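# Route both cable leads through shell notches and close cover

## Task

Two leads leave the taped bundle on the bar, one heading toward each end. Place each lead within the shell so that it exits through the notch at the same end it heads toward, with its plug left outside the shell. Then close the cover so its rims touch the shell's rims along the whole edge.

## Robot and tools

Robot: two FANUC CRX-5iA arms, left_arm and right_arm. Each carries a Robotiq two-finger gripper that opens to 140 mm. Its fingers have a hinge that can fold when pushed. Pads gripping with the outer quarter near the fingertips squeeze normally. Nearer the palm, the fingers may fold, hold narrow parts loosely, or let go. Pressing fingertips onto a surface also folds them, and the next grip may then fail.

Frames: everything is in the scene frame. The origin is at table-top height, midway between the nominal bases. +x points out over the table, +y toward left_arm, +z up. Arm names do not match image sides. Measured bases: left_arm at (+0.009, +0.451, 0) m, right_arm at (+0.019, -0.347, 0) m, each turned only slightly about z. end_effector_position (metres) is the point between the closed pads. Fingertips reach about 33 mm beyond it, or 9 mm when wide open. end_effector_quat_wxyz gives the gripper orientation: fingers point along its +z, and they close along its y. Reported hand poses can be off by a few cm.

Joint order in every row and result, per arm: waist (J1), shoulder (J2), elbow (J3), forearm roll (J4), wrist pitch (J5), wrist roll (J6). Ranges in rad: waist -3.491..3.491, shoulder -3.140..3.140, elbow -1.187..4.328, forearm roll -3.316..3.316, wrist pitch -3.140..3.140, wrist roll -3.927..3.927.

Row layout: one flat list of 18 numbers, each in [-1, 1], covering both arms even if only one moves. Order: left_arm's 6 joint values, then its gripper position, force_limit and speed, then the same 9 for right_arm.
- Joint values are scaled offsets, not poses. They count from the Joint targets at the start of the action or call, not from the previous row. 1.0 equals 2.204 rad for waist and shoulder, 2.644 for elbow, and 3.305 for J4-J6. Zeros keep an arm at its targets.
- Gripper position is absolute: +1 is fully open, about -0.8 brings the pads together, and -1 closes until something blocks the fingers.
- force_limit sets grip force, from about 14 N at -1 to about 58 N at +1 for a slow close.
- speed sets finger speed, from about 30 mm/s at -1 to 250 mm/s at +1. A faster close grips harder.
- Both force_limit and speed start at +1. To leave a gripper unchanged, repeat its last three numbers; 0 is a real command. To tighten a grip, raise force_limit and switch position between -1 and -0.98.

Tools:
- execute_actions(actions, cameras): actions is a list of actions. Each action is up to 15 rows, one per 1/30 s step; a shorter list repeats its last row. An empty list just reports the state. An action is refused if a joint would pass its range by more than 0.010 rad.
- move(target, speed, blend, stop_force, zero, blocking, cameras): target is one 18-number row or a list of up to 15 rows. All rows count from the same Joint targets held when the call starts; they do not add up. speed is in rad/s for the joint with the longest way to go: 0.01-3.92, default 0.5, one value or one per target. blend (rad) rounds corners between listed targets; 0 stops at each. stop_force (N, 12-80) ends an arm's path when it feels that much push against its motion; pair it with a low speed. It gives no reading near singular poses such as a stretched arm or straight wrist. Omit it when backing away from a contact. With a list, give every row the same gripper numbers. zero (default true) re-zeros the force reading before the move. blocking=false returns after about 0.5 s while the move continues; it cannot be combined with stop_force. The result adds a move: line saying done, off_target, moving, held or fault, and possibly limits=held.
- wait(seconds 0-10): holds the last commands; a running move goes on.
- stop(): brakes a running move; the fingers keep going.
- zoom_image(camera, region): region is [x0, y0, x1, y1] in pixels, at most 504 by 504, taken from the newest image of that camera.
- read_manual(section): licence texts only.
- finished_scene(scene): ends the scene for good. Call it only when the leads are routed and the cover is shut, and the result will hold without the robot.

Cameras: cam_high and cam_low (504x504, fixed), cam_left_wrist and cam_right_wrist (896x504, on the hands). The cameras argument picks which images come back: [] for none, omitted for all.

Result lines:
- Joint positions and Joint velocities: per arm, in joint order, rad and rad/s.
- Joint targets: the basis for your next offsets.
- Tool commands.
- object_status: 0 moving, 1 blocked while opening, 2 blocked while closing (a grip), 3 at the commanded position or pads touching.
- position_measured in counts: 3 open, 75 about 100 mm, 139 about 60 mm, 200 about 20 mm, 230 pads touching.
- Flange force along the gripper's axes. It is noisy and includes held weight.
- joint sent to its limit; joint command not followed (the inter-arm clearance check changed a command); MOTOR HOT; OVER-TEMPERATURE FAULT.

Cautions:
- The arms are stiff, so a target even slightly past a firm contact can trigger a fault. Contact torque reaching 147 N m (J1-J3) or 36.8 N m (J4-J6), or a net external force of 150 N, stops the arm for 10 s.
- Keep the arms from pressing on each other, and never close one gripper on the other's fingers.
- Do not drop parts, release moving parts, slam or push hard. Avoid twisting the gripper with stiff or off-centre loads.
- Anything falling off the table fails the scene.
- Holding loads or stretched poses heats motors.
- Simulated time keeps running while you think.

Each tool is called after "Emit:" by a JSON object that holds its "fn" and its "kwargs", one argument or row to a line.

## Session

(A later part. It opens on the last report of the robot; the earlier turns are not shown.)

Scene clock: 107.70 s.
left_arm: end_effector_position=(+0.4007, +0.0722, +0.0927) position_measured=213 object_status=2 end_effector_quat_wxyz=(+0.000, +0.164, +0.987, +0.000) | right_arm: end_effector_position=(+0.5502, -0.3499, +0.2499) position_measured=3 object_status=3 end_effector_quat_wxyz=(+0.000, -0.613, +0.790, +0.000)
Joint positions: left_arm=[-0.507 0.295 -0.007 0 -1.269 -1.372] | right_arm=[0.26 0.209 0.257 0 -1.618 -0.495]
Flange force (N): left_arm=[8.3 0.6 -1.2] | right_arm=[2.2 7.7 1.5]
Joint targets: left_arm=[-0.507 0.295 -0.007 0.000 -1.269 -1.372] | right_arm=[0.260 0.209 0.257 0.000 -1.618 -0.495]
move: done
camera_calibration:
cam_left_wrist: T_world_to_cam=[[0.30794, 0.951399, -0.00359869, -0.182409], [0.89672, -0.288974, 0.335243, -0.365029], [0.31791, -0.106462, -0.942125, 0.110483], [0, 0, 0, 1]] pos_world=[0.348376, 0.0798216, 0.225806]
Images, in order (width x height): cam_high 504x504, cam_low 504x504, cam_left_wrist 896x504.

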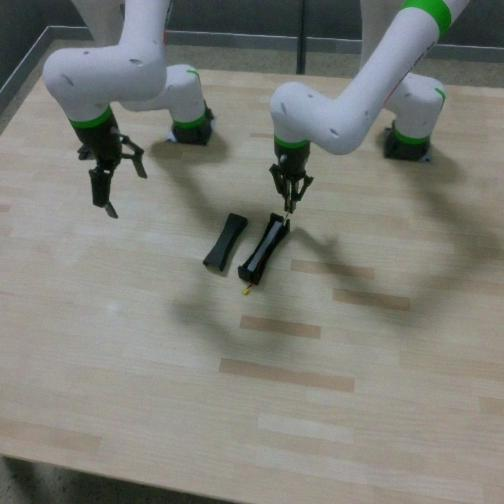

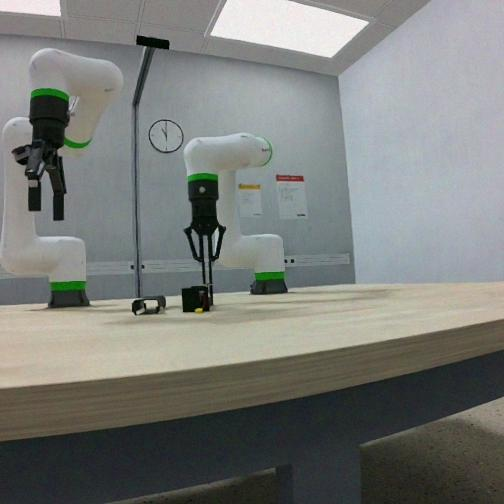

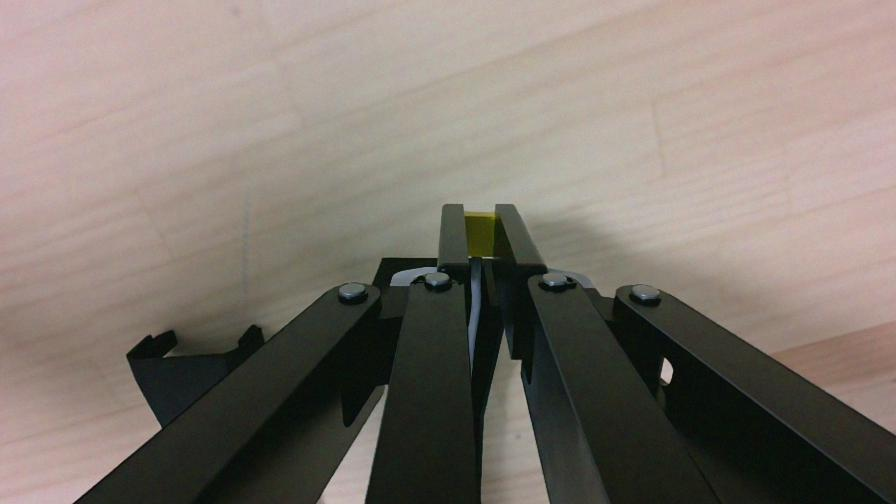

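Emit:
{"fn": "move", "kwargs": {
  "target": [0, 0.0202, -0.0266, 0, 0.0347, 0, -1, -0.6, -1, 0, 0, 0, 0, 0, 0, 1, 1, 1],
  "speed": 0.08,
  "cameras": ["cam_left_wrist", "cam_low", "cam_high"]
}}

Emit:
{"fn": "zoom_image", "kwargs": {
  "camera": "cam_left_wrist",
  "region": [380, 180, 580, 380]
}}

Emit:
{"fn": "zoom_image", "kwargs": {
  "camera": "cam_high",
  "region": [220, 180, 340, 300]
}}

Scene clock: 110.23 s.
left_arm: end_effector_position=(+0.4006, +0.0723, +0.0408) position_measured=213 object_status=2 end_effector_quat_wxyz=(+0.000, +0.164, +0.987, +0.000) | right_arm: end_effector_position=(+0.5502, -0.3499, +0.2499) position_measured=3 object_status=3 end_effector_quat_wxyz=(+0.000, -0.613, +0.790, +0.000)
Joint positions: left_arm=[-0.507 0.34 -0.078 0 -1.154 -1.372] | right_arm=[0.26 0.209 0.257 0 -1.618 -0.495]
Flange force (N): left_arm=[7.6 0.4 -2.4] | right_arm=[2.0 8.5 1.2]
Joint targets: left_arm=[-0.507 0.340 -0.078 0.000 -1.154 -1.372] | right_arm=[0.260 0.209 0.257 0.000 -1.618 -0.495]
move: done
camera_calibration:
cam_left_wrist: T_world_to_cam=[[0.307892, 0.951415, -0.00354916, -0.182558], [0.896767, -0.288957, 0.335131, -0.347539], [0.317823, -0.106367, -0.942165, 0.0616477], [0, 0, 0, 1]] pos_world=[0.348276, 0.0798217, 0.173905]
Images, in order (width x height): cam_high 504x504, cam_low 504x504, cam_left_wrist 896x504.

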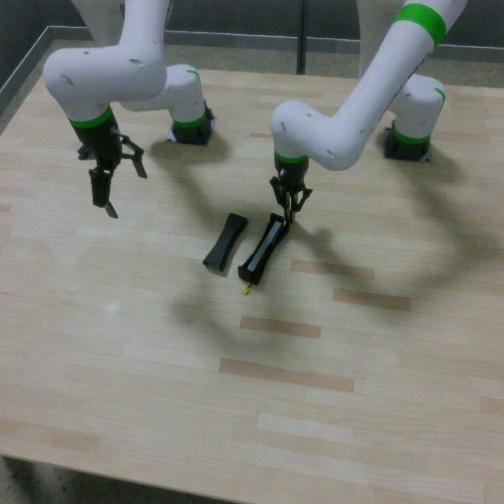

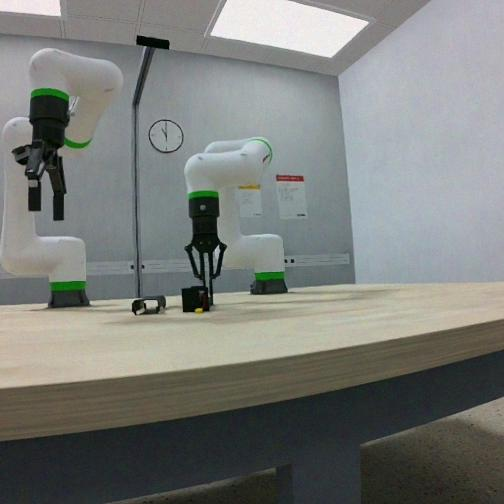

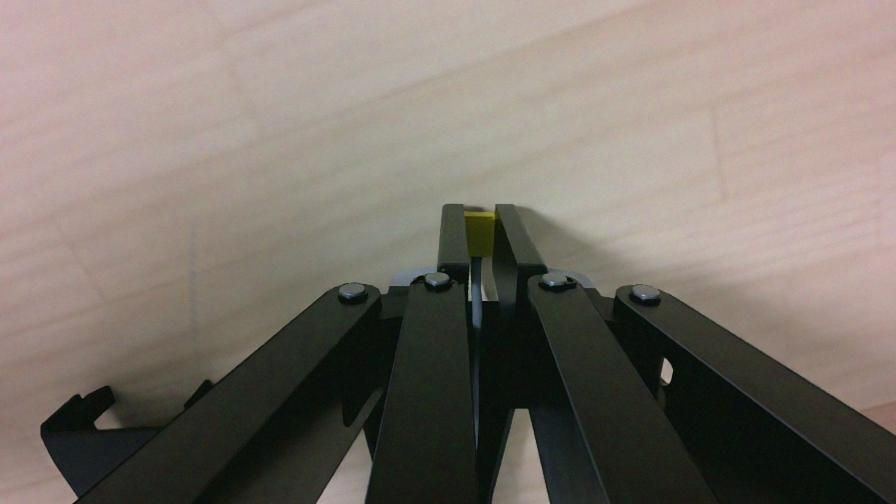

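Scaled by 2.520 from the camera's 896x504 image, which has a finer 1280x720 frame.

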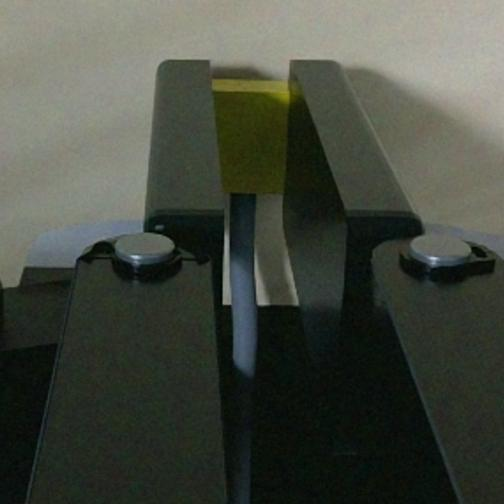

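Scaled by 4.200 from the camera's 504x504 image, which has a finer 720x720 frame.

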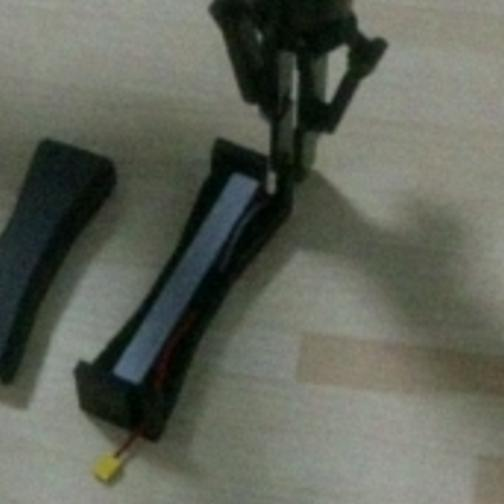

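Release slowly and look.

Emit:
{"fn": "move", "kwargs": {
  "target": [0,0,0,0,0,0, -0.4, -0.6, -1, 0, 0, 0, 0, 0, 0, 1, 1, 1],
  "cameras": ["cam_left_wrist"]
}}

Emit:
{"fn": "zoom_image", "kwargs": {
  "camera": "cam_left_wrist",
  "region": [380, 180, 620, 420]
}}

Scene clock: 111.77 s.
left_arm: end_effector_position=(+0.4006, +0.0723, +0.0408) position_measured=179 object_status=0 end_effector_quat_wxyz=(+0.000, +0.164, +0.987, +0.000) | right_arm: end_effector_position=(+0.5502, -0.3499, +0.2499) position_measured=3 object_status=3 end_effector_quat_wxyz=(+0.000, -0.613, +0.790, +0.000)
Joint positions: left_arm=[-0.507 0.34 -0.078 0 -1.154 -1.372] | right_arm=[0.26 0.209 0.257 0 -1.618 -0.495]
Flange force (N): left_arm=[7.6 0.4 -2.2] | right_arm=[1.7 8.2 1.3]
Joint targets: left_arm=[-0.507 0.340 -0.078 0.000 -1.154 -1.372] | right_arm=[0.260 0.209 0.257 0.000 -1.618 -0.495]
move: done
camera_calibration:
cam_left_wrist: T_world_to_cam=[[0.307891, 0.951415, -0.00354953, -0.182558], [0.896768, -0.288956, 0.335131, -0.347506], [0.317823, -0.106367, -0.942165, 0.0615535], [0, 0, 0, 1]] pos_world=[0.348276, 0.0798217, 0.173805]
Images, in order (width x height): cam_left_wrist 896x504.

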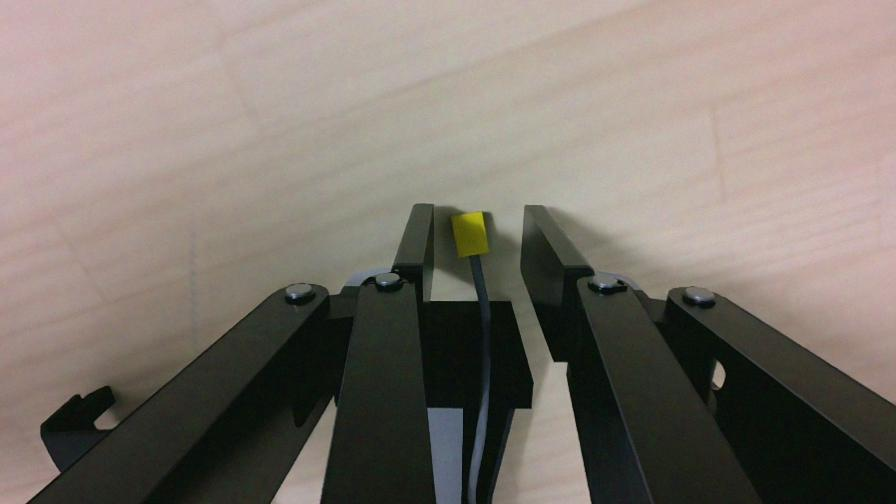

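Scaled by 2.100 from the camera's 896x504 image, which has a finer 1280x720 frame.

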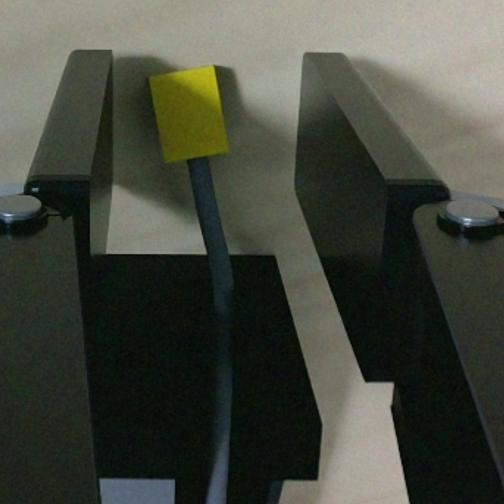

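Emit:
{"fn": "move", "kwargs": {
  "target": [
    [0, -0.0372, 0.0697, 0, -0.0802, 0, -0.4, -0.6, -1, 0, 0, 0, 0, 0, 0, 1, 1, 1],
    [0.35, -0.0372, 0.0697, 0, -0.0802, 0, -0.4, -0.6, -1, 0, 0, 0, 0, 0, 0, 1, 1, 1]
  ],
  "speed": [0.3, 0.9],
  "blend": 0.02,
  "cameras": ["cam_high"]
}}

Emit:
{"fn": "zoom_image", "kwargs": {
  "camera": "cam_high",
  "region": [190, 190, 310, 310]
}}

Scene clock: 115.70 s.
left_arm: end_effector_position=(+0.5544, +0.4527, +0.1603) position_measured=179 object_status=3 end_effector_quat_wxyz=(+0.000, -0.219, +0.976, +0.000) | right_arm: end_effector_position=(+0.5502, -0.3499, +0.2499) position_measured=3 object_status=3 end_effector_quat_wxyz=(+0.000, -0.613, +0.790, +0.000)
Joint positions: left_arm=[0.264 0.258 0.107 0 -1.419 -1.372] | right_arm=[0.26 0.209 0.257 0 -1.618 -0.495]
Flange force (N): left_arm=[8.5 1.2 -0.5] | right_arm=[2.2 8.5 1.6]
Joint targets: left_arm=[0.264 0.258 0.107 0.000 -1.419 -1.372] | right_arm=[0.260 0.209 0.257 0.000 -1.618 -0.495]
move: done
Images, in order (width x height): cam_high 504x504.

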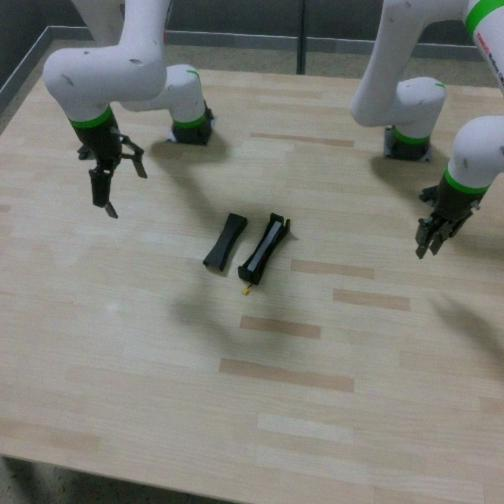

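Scaled by 4.200 from the camera's 504x504 image, which has a finer 720x720 frame.

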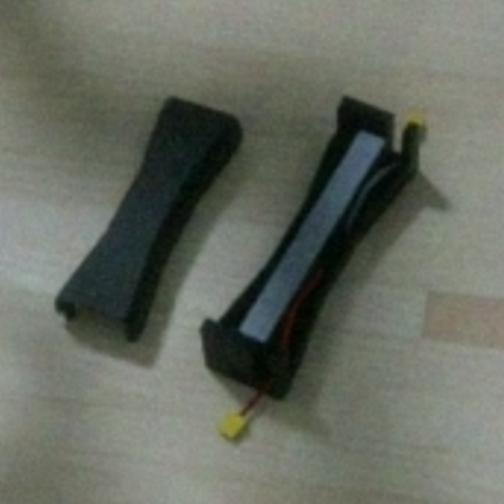

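Emit:
{"fn": "move", "kwargs": {
  "target": [0,0,0,0,0,0, -0.4, -0.6, -1, 0.2142, 0.0231, -0.0208, 0, 0.0318, -0.1661, 1, 1, 1],
  "speed": 0.9,
  "cameras": ["cam_right_wrist", "cam_high"]
}}

Emit:
{"fn": "zoom_image", "kwargs": {
  "camera": "cam_right_wrist",
  "region": [270, 30, 680, 300]
}}

Scene clock: 117.63 s.
left_arm: end_effector_position=(+0.5544, +0.4528, +0.1602) position_measured=179 object_status=3 end_effector_quat_wxyz=(+0.000, -0.219, +0.976, +0.000) | right_arm: end_effector_position=(+0.5083, -0.0953, +0.1996) position_measured=3 object_status=3 end_effector_quat_wxyz=(+0.000, -0.582, +0.813, +0.000)
Joint positions: left_arm=[0.264 0.258 0.107 0 -1.419 -1.372] | right_arm=[0.732 0.26 0.202 0 -1.513 -1.044]
Flange force (N): left_arm=[8.2 0.6 -0.3] | right_arm=[5.9 6.8 0.3]
Joint targets: left_arm=[0.264 0.258 0.107 0.000 -1.419 -1.372] | right_arm=[0.732 0.260 0.202 0.000 -1.513 -1.044]
move: done
camera_calibration:
cam_right_wrist: T_world_to_cam=[[-0.942318, 0.334296, 0.0167967, 0.512667], [0.319681, 0.88398, 0.341152, -0.140014], [0.0991976, 0.326843, -0.939858, 0.310939], [0, 0, 0, 1]] pos_world=[0.497011, -0.149241, 0.331393]
Images, in order (width x height): cam_high 504x504, cam_right_wrist 896x504.

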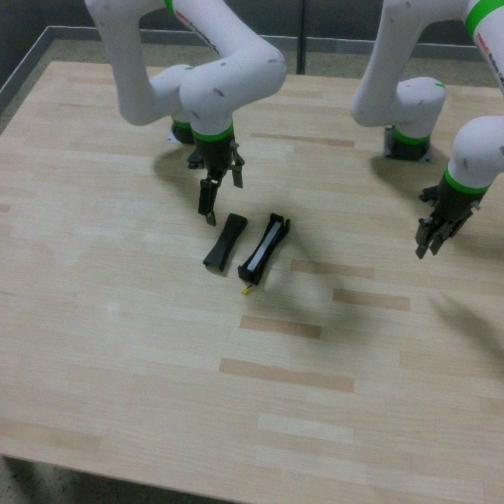

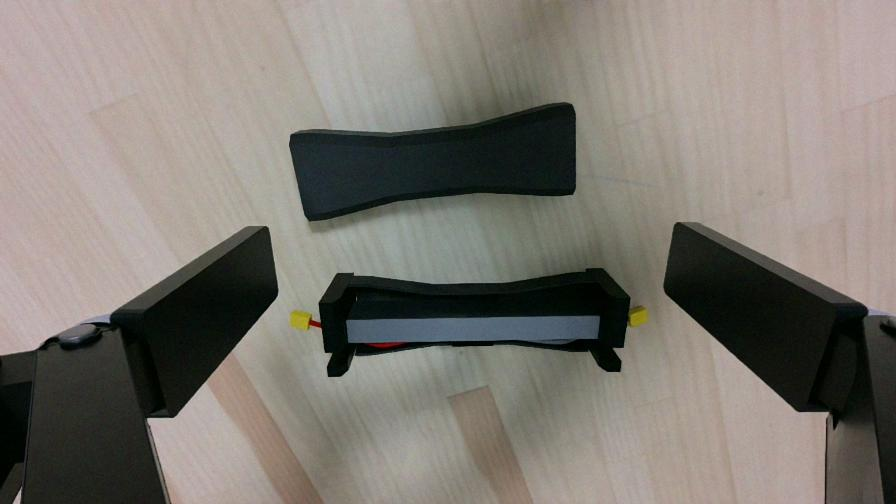

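Scaled by 1.229 from the camera's 896x504 image, which has a finer 1280x720 frame.

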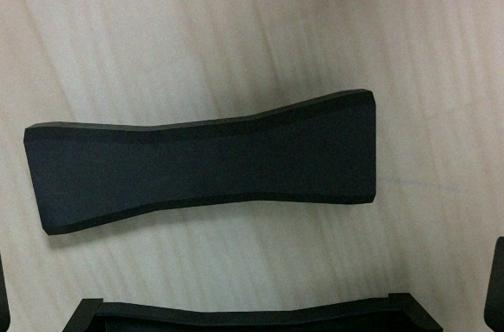

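Emit:
{"fn": "zoom_image", "kwargs": {
  "camera": "cam_right_wrist",
  "region": [280, 250, 480, 390]
}}

Emit:
{"fn": "zoom_image", "kwargs": {
  "camera": "cam_right_wrist",
  "region": [460, 250, 660, 390]
}}

Emit:
{"fn": "zoom_image", "kwargs": {
  "camera": "cam_right_wrist",
  "region": [280, 90, 440, 230]
}}

Emit:
{"fn": "zoom_image", "kwargs": {
  "camera": "cam_right_wrist",
  "region": [430, 90, 590, 230]
}}

Scaled by 2.520 from the camera's 896x504 image, which has a finer 1280x720 frame.

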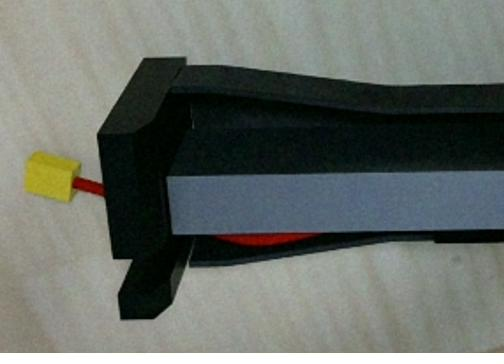

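Scaled by 2.520 from the camera's 896x504 image, which has a finer 1280x720 frame.

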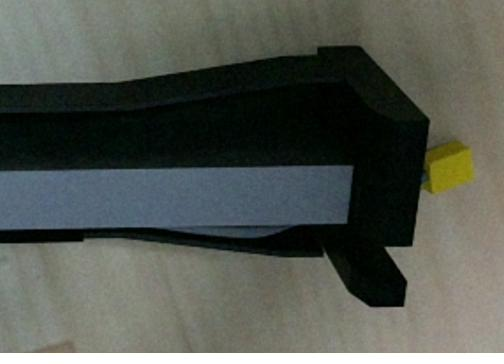

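Scaled by 3.150 from the camera's 896x504 image, which has a finer 1280x720 frame.

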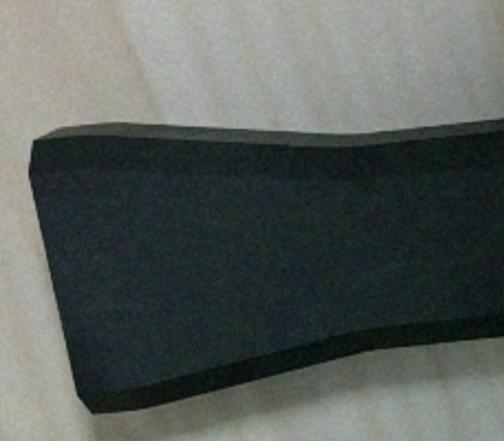

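Scaled by 3.150 from the camera's 896x504 image, which has a finer 1280x720 frame.

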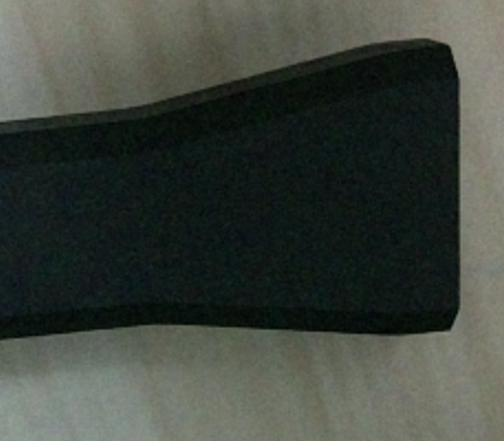

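Emit:
{"fn": "zoom_image", "kwargs": {
  "camera": "cam_high",
  "region": [195, 205, 255, 275]
}}

Emit:
{"fn": "execute_actions", "kwargs": {
  "actions": [],
  "cameras": ["cam_low"]
}}

Emit:
{"fn": "zoom_image", "kwargs": {
  "camera": "cam_low",
  "region": [125, 280, 225, 325]
}}

Scaled by 7.200 from the camera's 504x504 image, which has a finer 720x720 frame.

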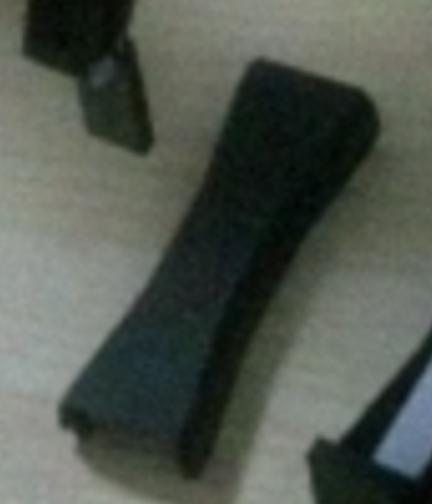

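Scene clock: 119.13 s.
left_arm: end_effector_position=(+0.5544, +0.4528, +0.1602) position_measured=179 object_status=3 end_effector_quat_wxyz=(+0.000, -0.219, +0.976, +0.000) | right_arm: end_effector_position=(+0.5082, -0.0953, +0.1996) position_measured=3 object_status=3 end_effector_quat_wxyz=(+0.000, -0.582, +0.813, +0.000)
Joint positions: left_arm=[0.264 0.258 0.107 0 -1.419 -1.372] | right_arm=[0.732 0.26 0.202 0 -1.513 -1.044]
Joint velocities: within noise
Flange force (N): left_arm=[8.0 0.9 -0.4] | right_arm=[6.1 6.0 0.4]
Joint targets: left_arm=[0.264 0.258 0.107 0.000 -1.419 -1.372] | right_arm=[0.732 0.260 0.202 0.000 -1.513 -1.044]
Tool commands: left_gripper/position=-0.4 left_gripper/force_limit=-0.6 left_gripper/speed=-1.0 right_gripper/position=+1.0 right_gripper/force_limit=+1.0 right_gripper/speed=+1.0
Images, in order (width x height): cam_low 504x504.

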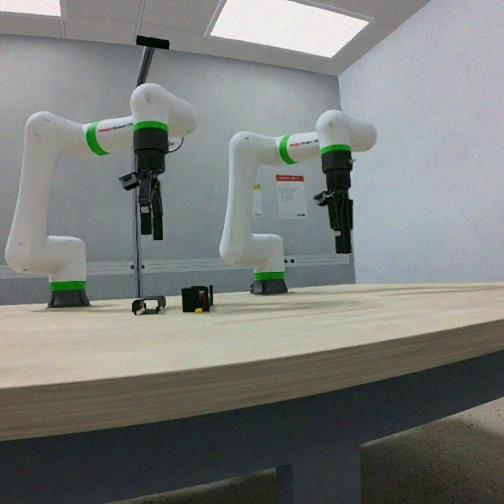

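Scaled by 5.040 from the camera's 504x504 image, which has a finer 720x720 frame.

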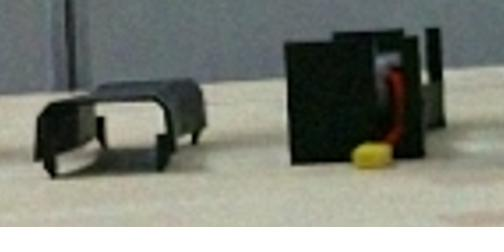

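Emit:
{"fn": "move", "kwargs": {
  "target": [0,0,0,0,0,0, -0.4, -0.6, -1, -0.0127, 0.0209, -0.0671, 0, 0.0677, -0.4396, 0.175, -1, 0],
  "speed": 0.9,
  "cameras": ["cam_right_wrist", "cam_high"]
}}

Emit:
{"fn": "zoom_image", "kwargs": {
  "camera": "cam_right_wrist",
  "region": [200, 100, 704, 503]
}}

Scene clock: 132.00 s.
left_arm: end_effector_position=(+0.5544, +0.4528, +0.1602) position_measured=179 object_status=3 end_effector_quat_wxyz=(+0.000, -0.219, +0.976, +0.000) | right_arm: end_effector_position=(+0.5167, -0.1078, +0.0998) position_measured=107 object_status=3 end_effector_quat_wxyz=(+0.000, +0.120, +0.993, +0.000)
Joint positions: left_arm=[0.264 0.258 0.107 0 -1.419 -1.372] | right_arm=[0.704 0.306 0.024 0 -1.289 -2.497]
Flange force (N): left_arm=[8.0 0.8 -0.3] | right_arm=[6.4 -5.3 -1.7]
Joint targets: left_arm=[0.264 0.258 0.107 0.000 -1.419 -1.372] | right_arm=[0.704 0.306 0.024 0.000 -1.289 -2.497]
move: done
camera_calibration:
cam_right_wrist: T_world_to_cam=[[0.248479, 0.968497, 0.0164537, -0.0204471], [0.909192, -0.239056, 0.340913, -0.523272], [0.334107, -0.0697504, -0.939951, 0.0563496], [0, 0, 0, 1]] pos_world=[0.462009, -0.101358, 0.231693]
Images, in order (width x height): cam_high 504x504, cam_right_wrist 896x504.

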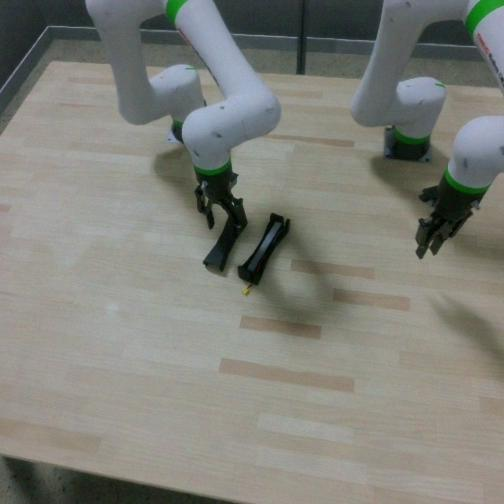

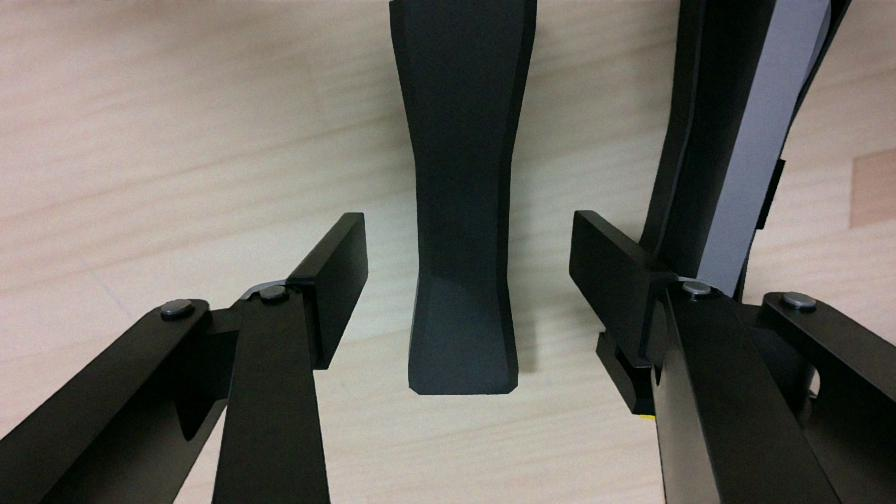

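Scaled by 1.000.

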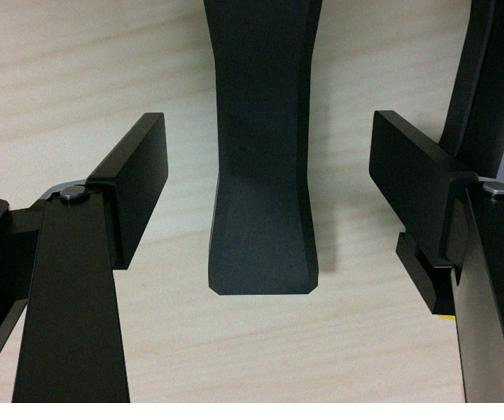

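Emit:
{"fn": "move", "kwargs": {
  "target": [
    [0,0,0,0,0,0, -0.4, -0.6, -1, 0, 0.0204, -0.0278, 0, 0.0359, 0, 0.175, -1, 0],
    [0,0,0,0,0,0, -0.4, -0.6, -1, 0, 0.0204, -0.0278, 0, 0.0359, 0, -1, -1, -1]
  ],
  "speed": 0.2,
  "cameras": ["cam_right_wrist", "cam_low"]
}}

Emit:
{"fn": "zoom_image", "kwargs": {
  "camera": "cam_right_wrist",
  "region": [250, 0, 750, 503]
}}

Emit:
{"fn": "zoom_image", "kwargs": {
  "camera": "cam_low",
  "region": [110, 250, 230, 330]
}}

Scene clock: 137.23 s.
left_arm: end_effector_position=(+0.5544, +0.4528, +0.1602) position_measured=179 object_status=3 end_effector_quat_wxyz=(+0.000, -0.219, +0.976, +0.000) | right_arm: end_effector_position=(+0.5170, -0.1075, +0.0458) position_measured=160 object_status=2 end_effector_quat_wxyz=(+0.000, +0.120, +0.993, +0.000)
Joint positions: left_arm=[0.264 0.258 0.107 0 -1.419 -1.372] | right_arm=[0.704 0.351 -0.049 0 -1.17 -2.497]
Flange force (N): left_arm=[8.2 0.9 -0.3] | right_arm=[6.6 -4.8 -9.8]
Joint targets: left_arm=[0.264 0.258 0.107 0.000 -1.419 -1.372] | right_arm=[0.704 0.351 -0.049 0.000 -1.170 -2.497]
move: done
camera_calibration:
cam_right_wrist: T_world_to_cam=[[0.248516, 0.968485, 0.0166247, -0.0198758], [0.909104, -0.239134, 0.341093, -0.505087], [0.334319, -0.0696537, -0.939882, 0.00540553], [0, 0, 0, 1]] pos_world=[0.462309, -0.101158, 0.177693]
Images, in order (width x height): cam_low 504x504, cam_right_wrist 896x504.

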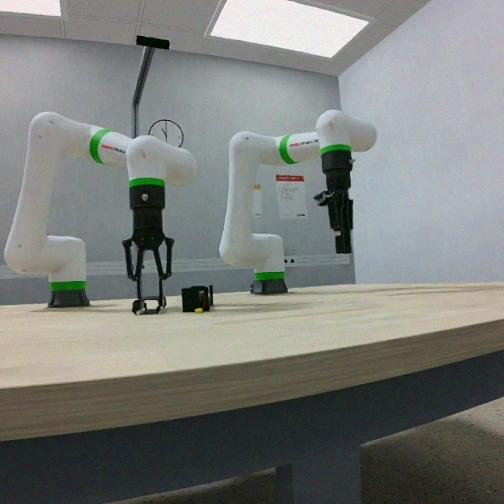

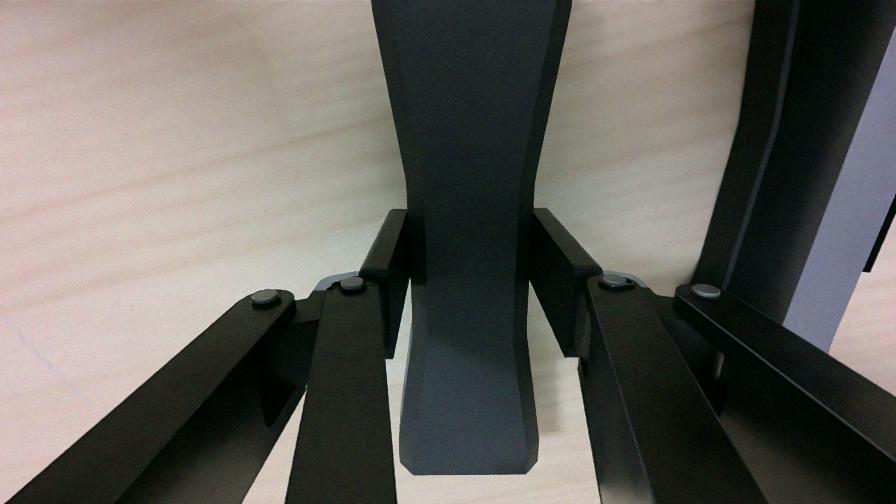

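Scaled by 1.002 from the camera's 896x504 image, which has a finer 1280x720 frame.

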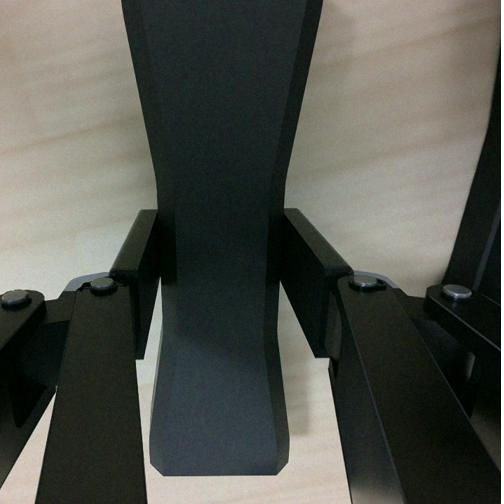

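Scaled by 4.200 from the camera's 504x504 image, which has a finer 720x720 frame.

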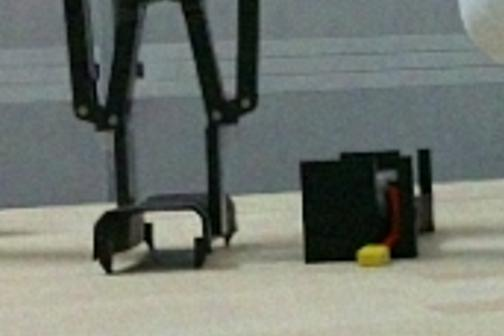

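Emit:
{"fn": "move", "kwargs": {
  "target": [
    [0,0,0,0,0,0, -0.4, -0.6, -1, 0, -0.0283, 0.0467, 0, -0.0564, 0, -1, -1, -1],
    [0,0,0,0,0,0, -0.4, -0.6, -1, 0.0644, 0.0601, 0.1470, 0, -0.0778, -0.0714, -1, -1, -1]
  ],
  "speed": [0.15, 0.3],
  "blend": 0.02,
  "cameras": ["cam_right_wrist", "cam_low", "cam_high"]
}}

Emit:
{"fn": "zoom_image", "kwargs": {
  "camera": "cam_right_wrist",
  "region": [250, 0, 750, 503]
}}

Emit:
{"fn": "zoom_image", "kwargs": {
  "camera": "cam_low",
  "region": [130, 240, 250, 330]
}}

Emit:
{"fn": "zoom_image", "kwargs": {
  "camera": "cam_high",
  "region": [190, 190, 310, 310]
}}

Scene clock: 142.97 s.
left_arm: end_effector_position=(+0.5544, +0.4528, +0.1602) position_measured=179 object_status=3 end_effector_quat_wxyz=(+0.000, -0.219, +0.976, +0.000) | right_arm: end_effector_position=(+0.5314, +0.0185, +0.1297) position_measured=160 object_status=2 end_effector_quat_wxyz=(+0.000, +0.166, +0.986, +0.000)
Joint positions: left_arm=[0.264 0.258 0.107 0 -1.419 -1.372] | right_arm=[0.846 0.483 0.339 0 -1.427 -2.733]
Flange force (N): left_arm=[8.6 1.1 0.0] | right_arm=[6.0 -8.0 -0.2]
Joint targets: left_arm=[0.264 0.258 0.107 0.000 -1.419 -1.372] | right_arm=[0.846 0.484 0.340 0.000 -1.427 -2.733]
move: done
camera_calibration:
cam_right_wrist: T_world_to_cam=[[0.338382, 0.940877, 0.0157843, -0.194167], [0.882888, -0.323241, 0.340623, -0.50107], [0.325586, -0.101325, -0.940068, 0.0934521], [0, 0, 0, 1]] pos_world=[0.477665, 0.0301898, 0.261592]
Images, in order (width x height): cam_high 504x504, cam_low 504x504, cam_right_wrist 896x504.

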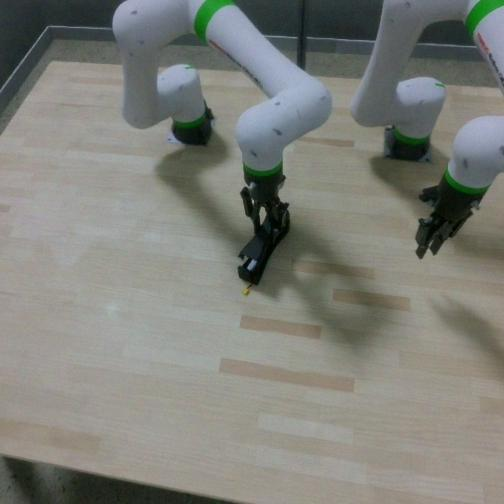

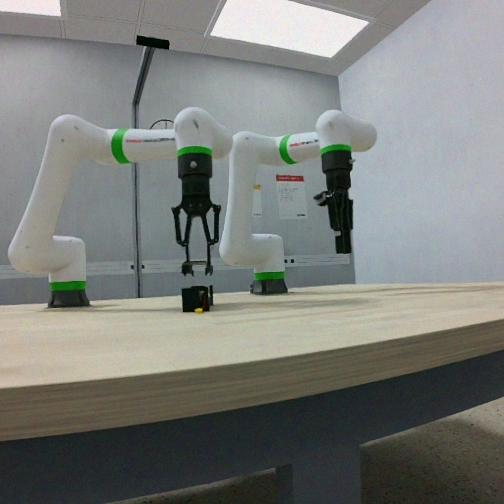

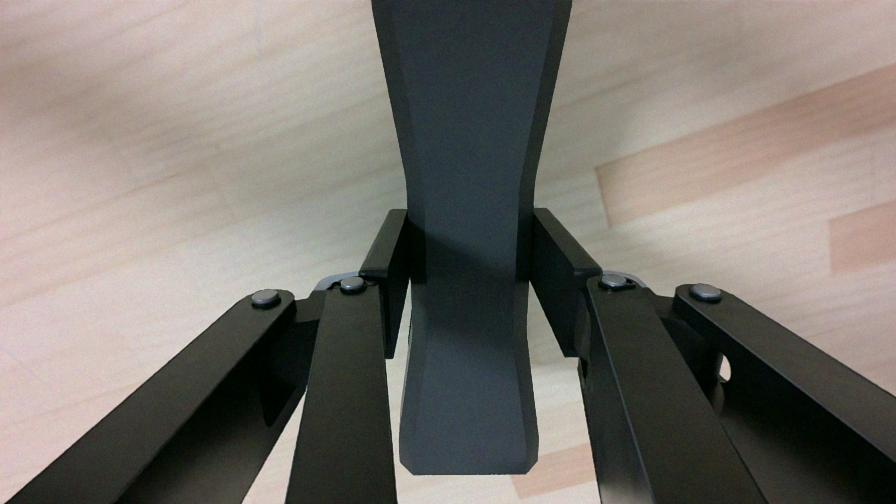

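Scaled by 1.002 from the camera's 896x504 image, which has a finer 1280x720 frame.

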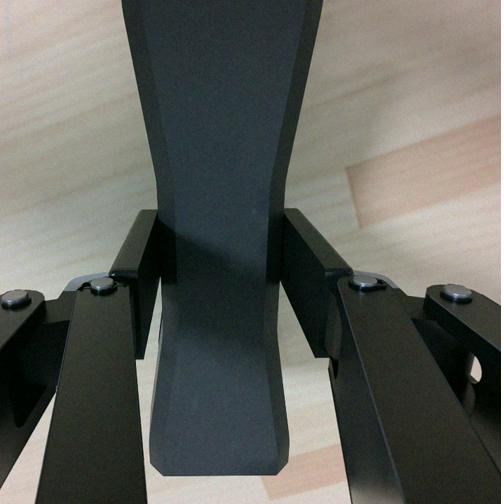

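Scaled by 4.200 from the camera's 504x504 image, which has a finer 720x720 frame.

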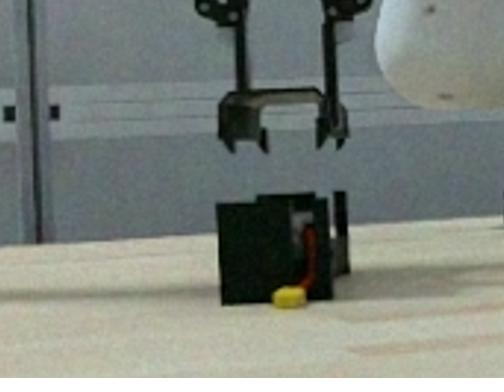

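Scaled by 4.200 from the camera's 504x504 image, which has a finer 720x720 frame.

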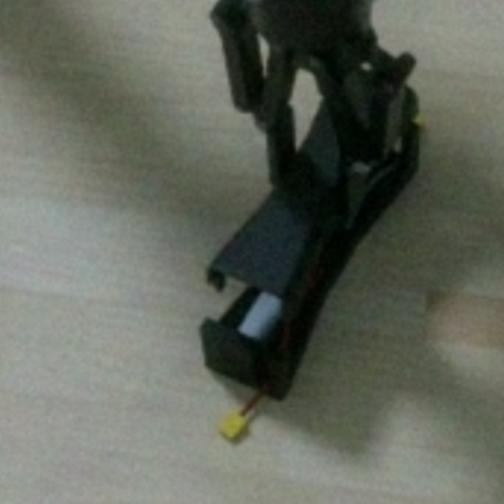

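Emit:
{"fn": "move", "kwargs": {
  "target": [-0.3389,-0.2359,-0.2821,0,0.2266,-0.0602, -0.4, -0.6, -1, 0,0,0,0,0,0, -1, -1, -1],
  "speed": 0.9,
  "cameras": ["cam_left_wrist"]
}}

Emit:
{"fn": "zoom_image", "kwargs": {
  "camera": "cam_left_wrist",
  "region": [350, 180, 600, 430]
}}

Scene clock: 147.53 s.
left_arm: end_effector_position=(+0.3593, +0.1099, +0.1139) position_measured=179 object_status=3 end_effector_quat_wxyz=(+0.251, +0.240, +0.936, -0.065) | right_arm: end_effector_position=(+0.5314, +0.0186, +0.1297) position_measured=160 object_status=2 end_effector_quat_wxyz=(+0.000, +0.166, +0.986, +0.000)
Joint positions: left_arm=[-0.482 -0.262 -0.639 0 -0.67 -1.571] | right_arm=[0.846 0.484 0.34 0 -1.427 -2.733]
Flange force (N): left_arm=[5.2 -3.0 -4.6] | right_arm=[5.7 -8.2 0.1]
Joint targets: left_arm=[-0.482 -0.262 -0.639 0.000 -0.670 -1.571] | right_arm=[0.846 0.484 0.340 0.000 -1.427 -2.733]
move: done
camera_calibration:
cam_left_wrist: T_world_to_cam=[[0.47171, 0.881683, -0.011164, -0.255687], [0.575412, -0.298209, 0.76156, -0.256148], [0.668125, -0.365659, -0.647999, 0.0167484], [0, 0, 0, 1]] pos_world=[0.256811, 0.155174, 0.203071]
Images, in order (width x height): cam_left_wrist 896x504.

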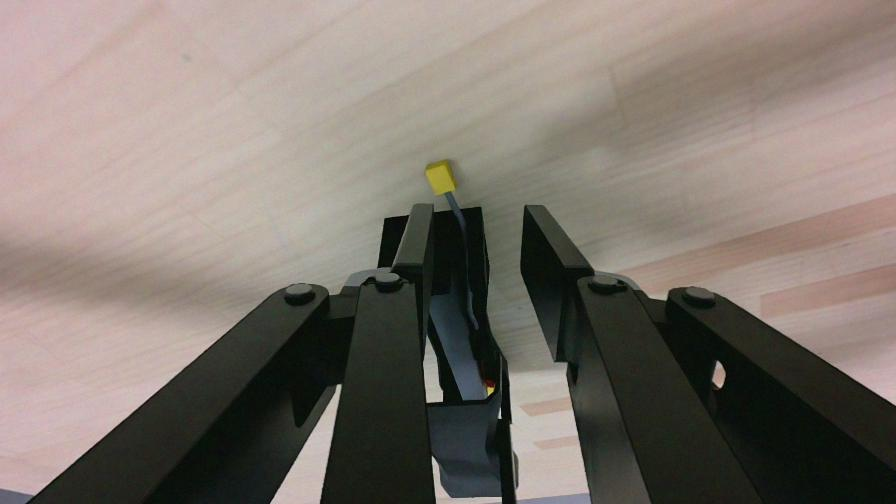

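Scaled by 2.016 from the camera's 896x504 image, which has a finer 1280x720 frame.

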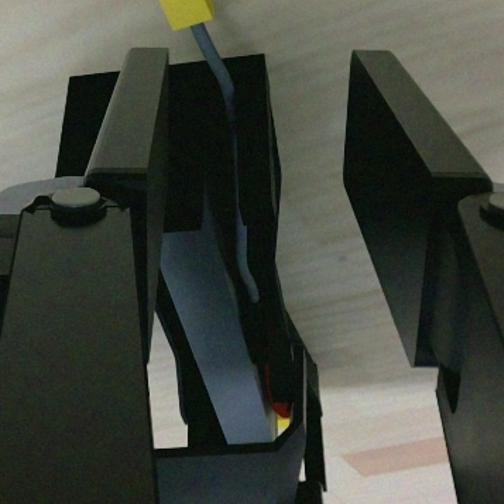

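Emit:
{"fn": "move", "kwargs": {
  "target": [
    [0.2868,0,0,0,0,0, -0.4, -0.6, -1, 0,0,0,0,0,0, -1, -1, -1],
    [0.2868,0.3943,0.3124,0.2082,-0.2711,0.2911, -0.4, -0.6, -1, 0,0,0,0,0,0, -1, -1, -1]
  ],
  "speed": 0.9,
  "blend": 0.1,
  "cameras": ["cam_left_wrist", "cam_high"]
}}

Emit:
{"fn": "zoom_image", "kwargs": {
  "camera": "cam_left_wrist",
  "region": [250, 50, 750, 350]
}}

Scene clock: 154.80 s.
left_arm: end_effector_position=(+0.5955, +0.1976, +0.1699) position_measured=179 object_status=3 end_effector_quat_wxyz=(-0.311, -0.539, +0.751, -0.223) | right_arm: end_effector_position=(+0.5314, +0.0186, +0.1297) position_measured=160 object_status=2 end_effector_quat_wxyz=(+0.000, +0.166, +0.986, +0.000)
Joint positions: left_arm=[0.15 0.607 0.187 0.688 -1.566 -0.608] | right_arm=[0.846 0.484 0.34 0 -1.427 -2.733]
Flange force (N): left_arm=[4.6 8.4 2.4] | right_arm=[5.9 -8.4 0.0]
Joint targets: left_arm=[0.150 0.607 0.187 0.688 -1.566 -0.608] | right_arm=[0.846 0.484 0.340 0.000 -1.427 -2.733]
move: done
camera_calibration:
cam_left_wrist: T_world_to_cam=[[-0.951561, 0.307325, 0.00909182, 0.513798], [0.273942, 0.860882, -0.428764, -0.255836], [-0.139597, -0.405504, -0.903371, 0.459574], [0, 0, 0, 1]] pos_world=[0.62315, 0.248701, 0.300801]
Images, in order (width x height): cam_high 504x504, cam_left_wrist 896x504.

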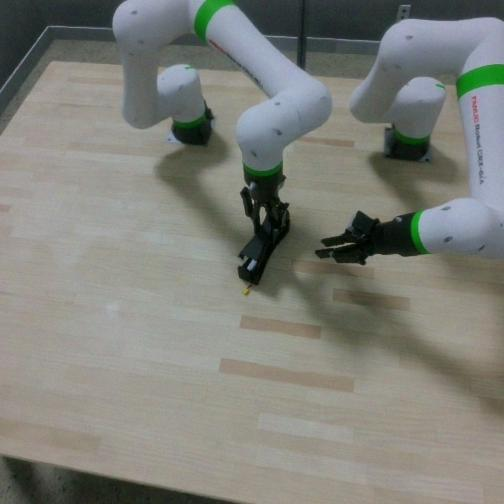

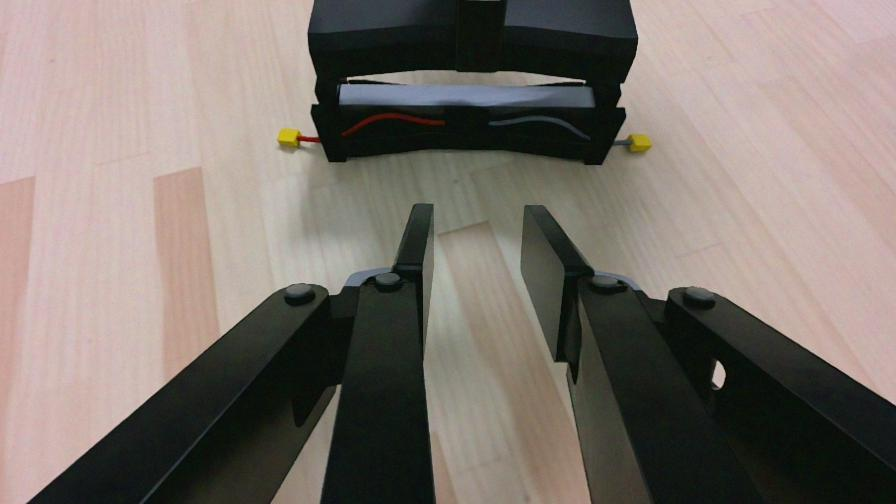

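Scaled by 1.008 from the camera's 896x504 image, which has a finer 1280x720 frame.

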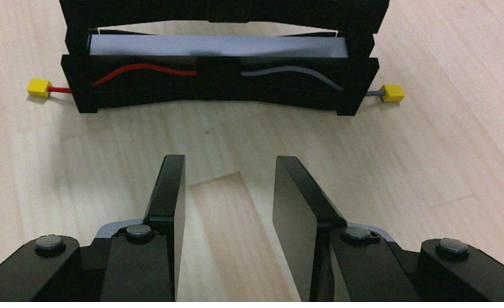

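Emit:
{"fn": "zoom_image", "kwargs": {
  "camera": "cam_left_wrist",
  "region": [260, 0, 480, 180]
}}

Emit:
{"fn": "zoom_image", "kwargs": {
  "camera": "cam_left_wrist",
  "region": [460, 0, 680, 180]
}}

Scaled by 2.291 from the camera's 896x504 image, which has a finer 1280x720 frame.

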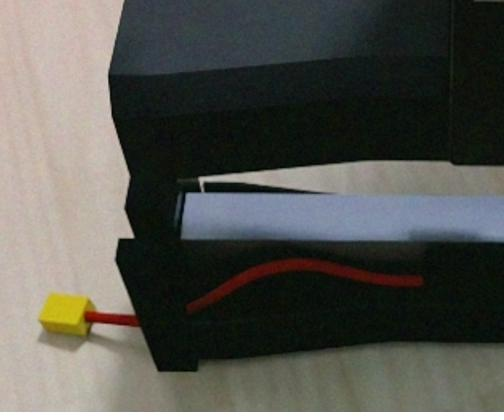

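Scaled by 2.291 from the camera's 896x504 image, which has a finer 1280x720 frame.

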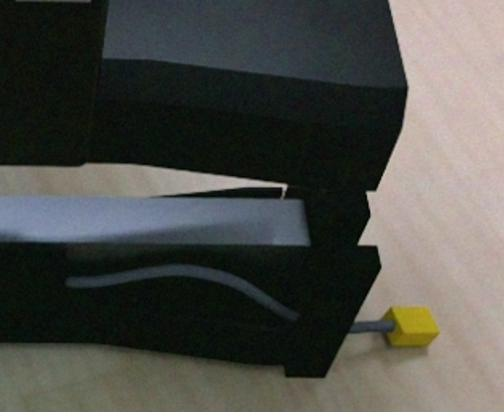

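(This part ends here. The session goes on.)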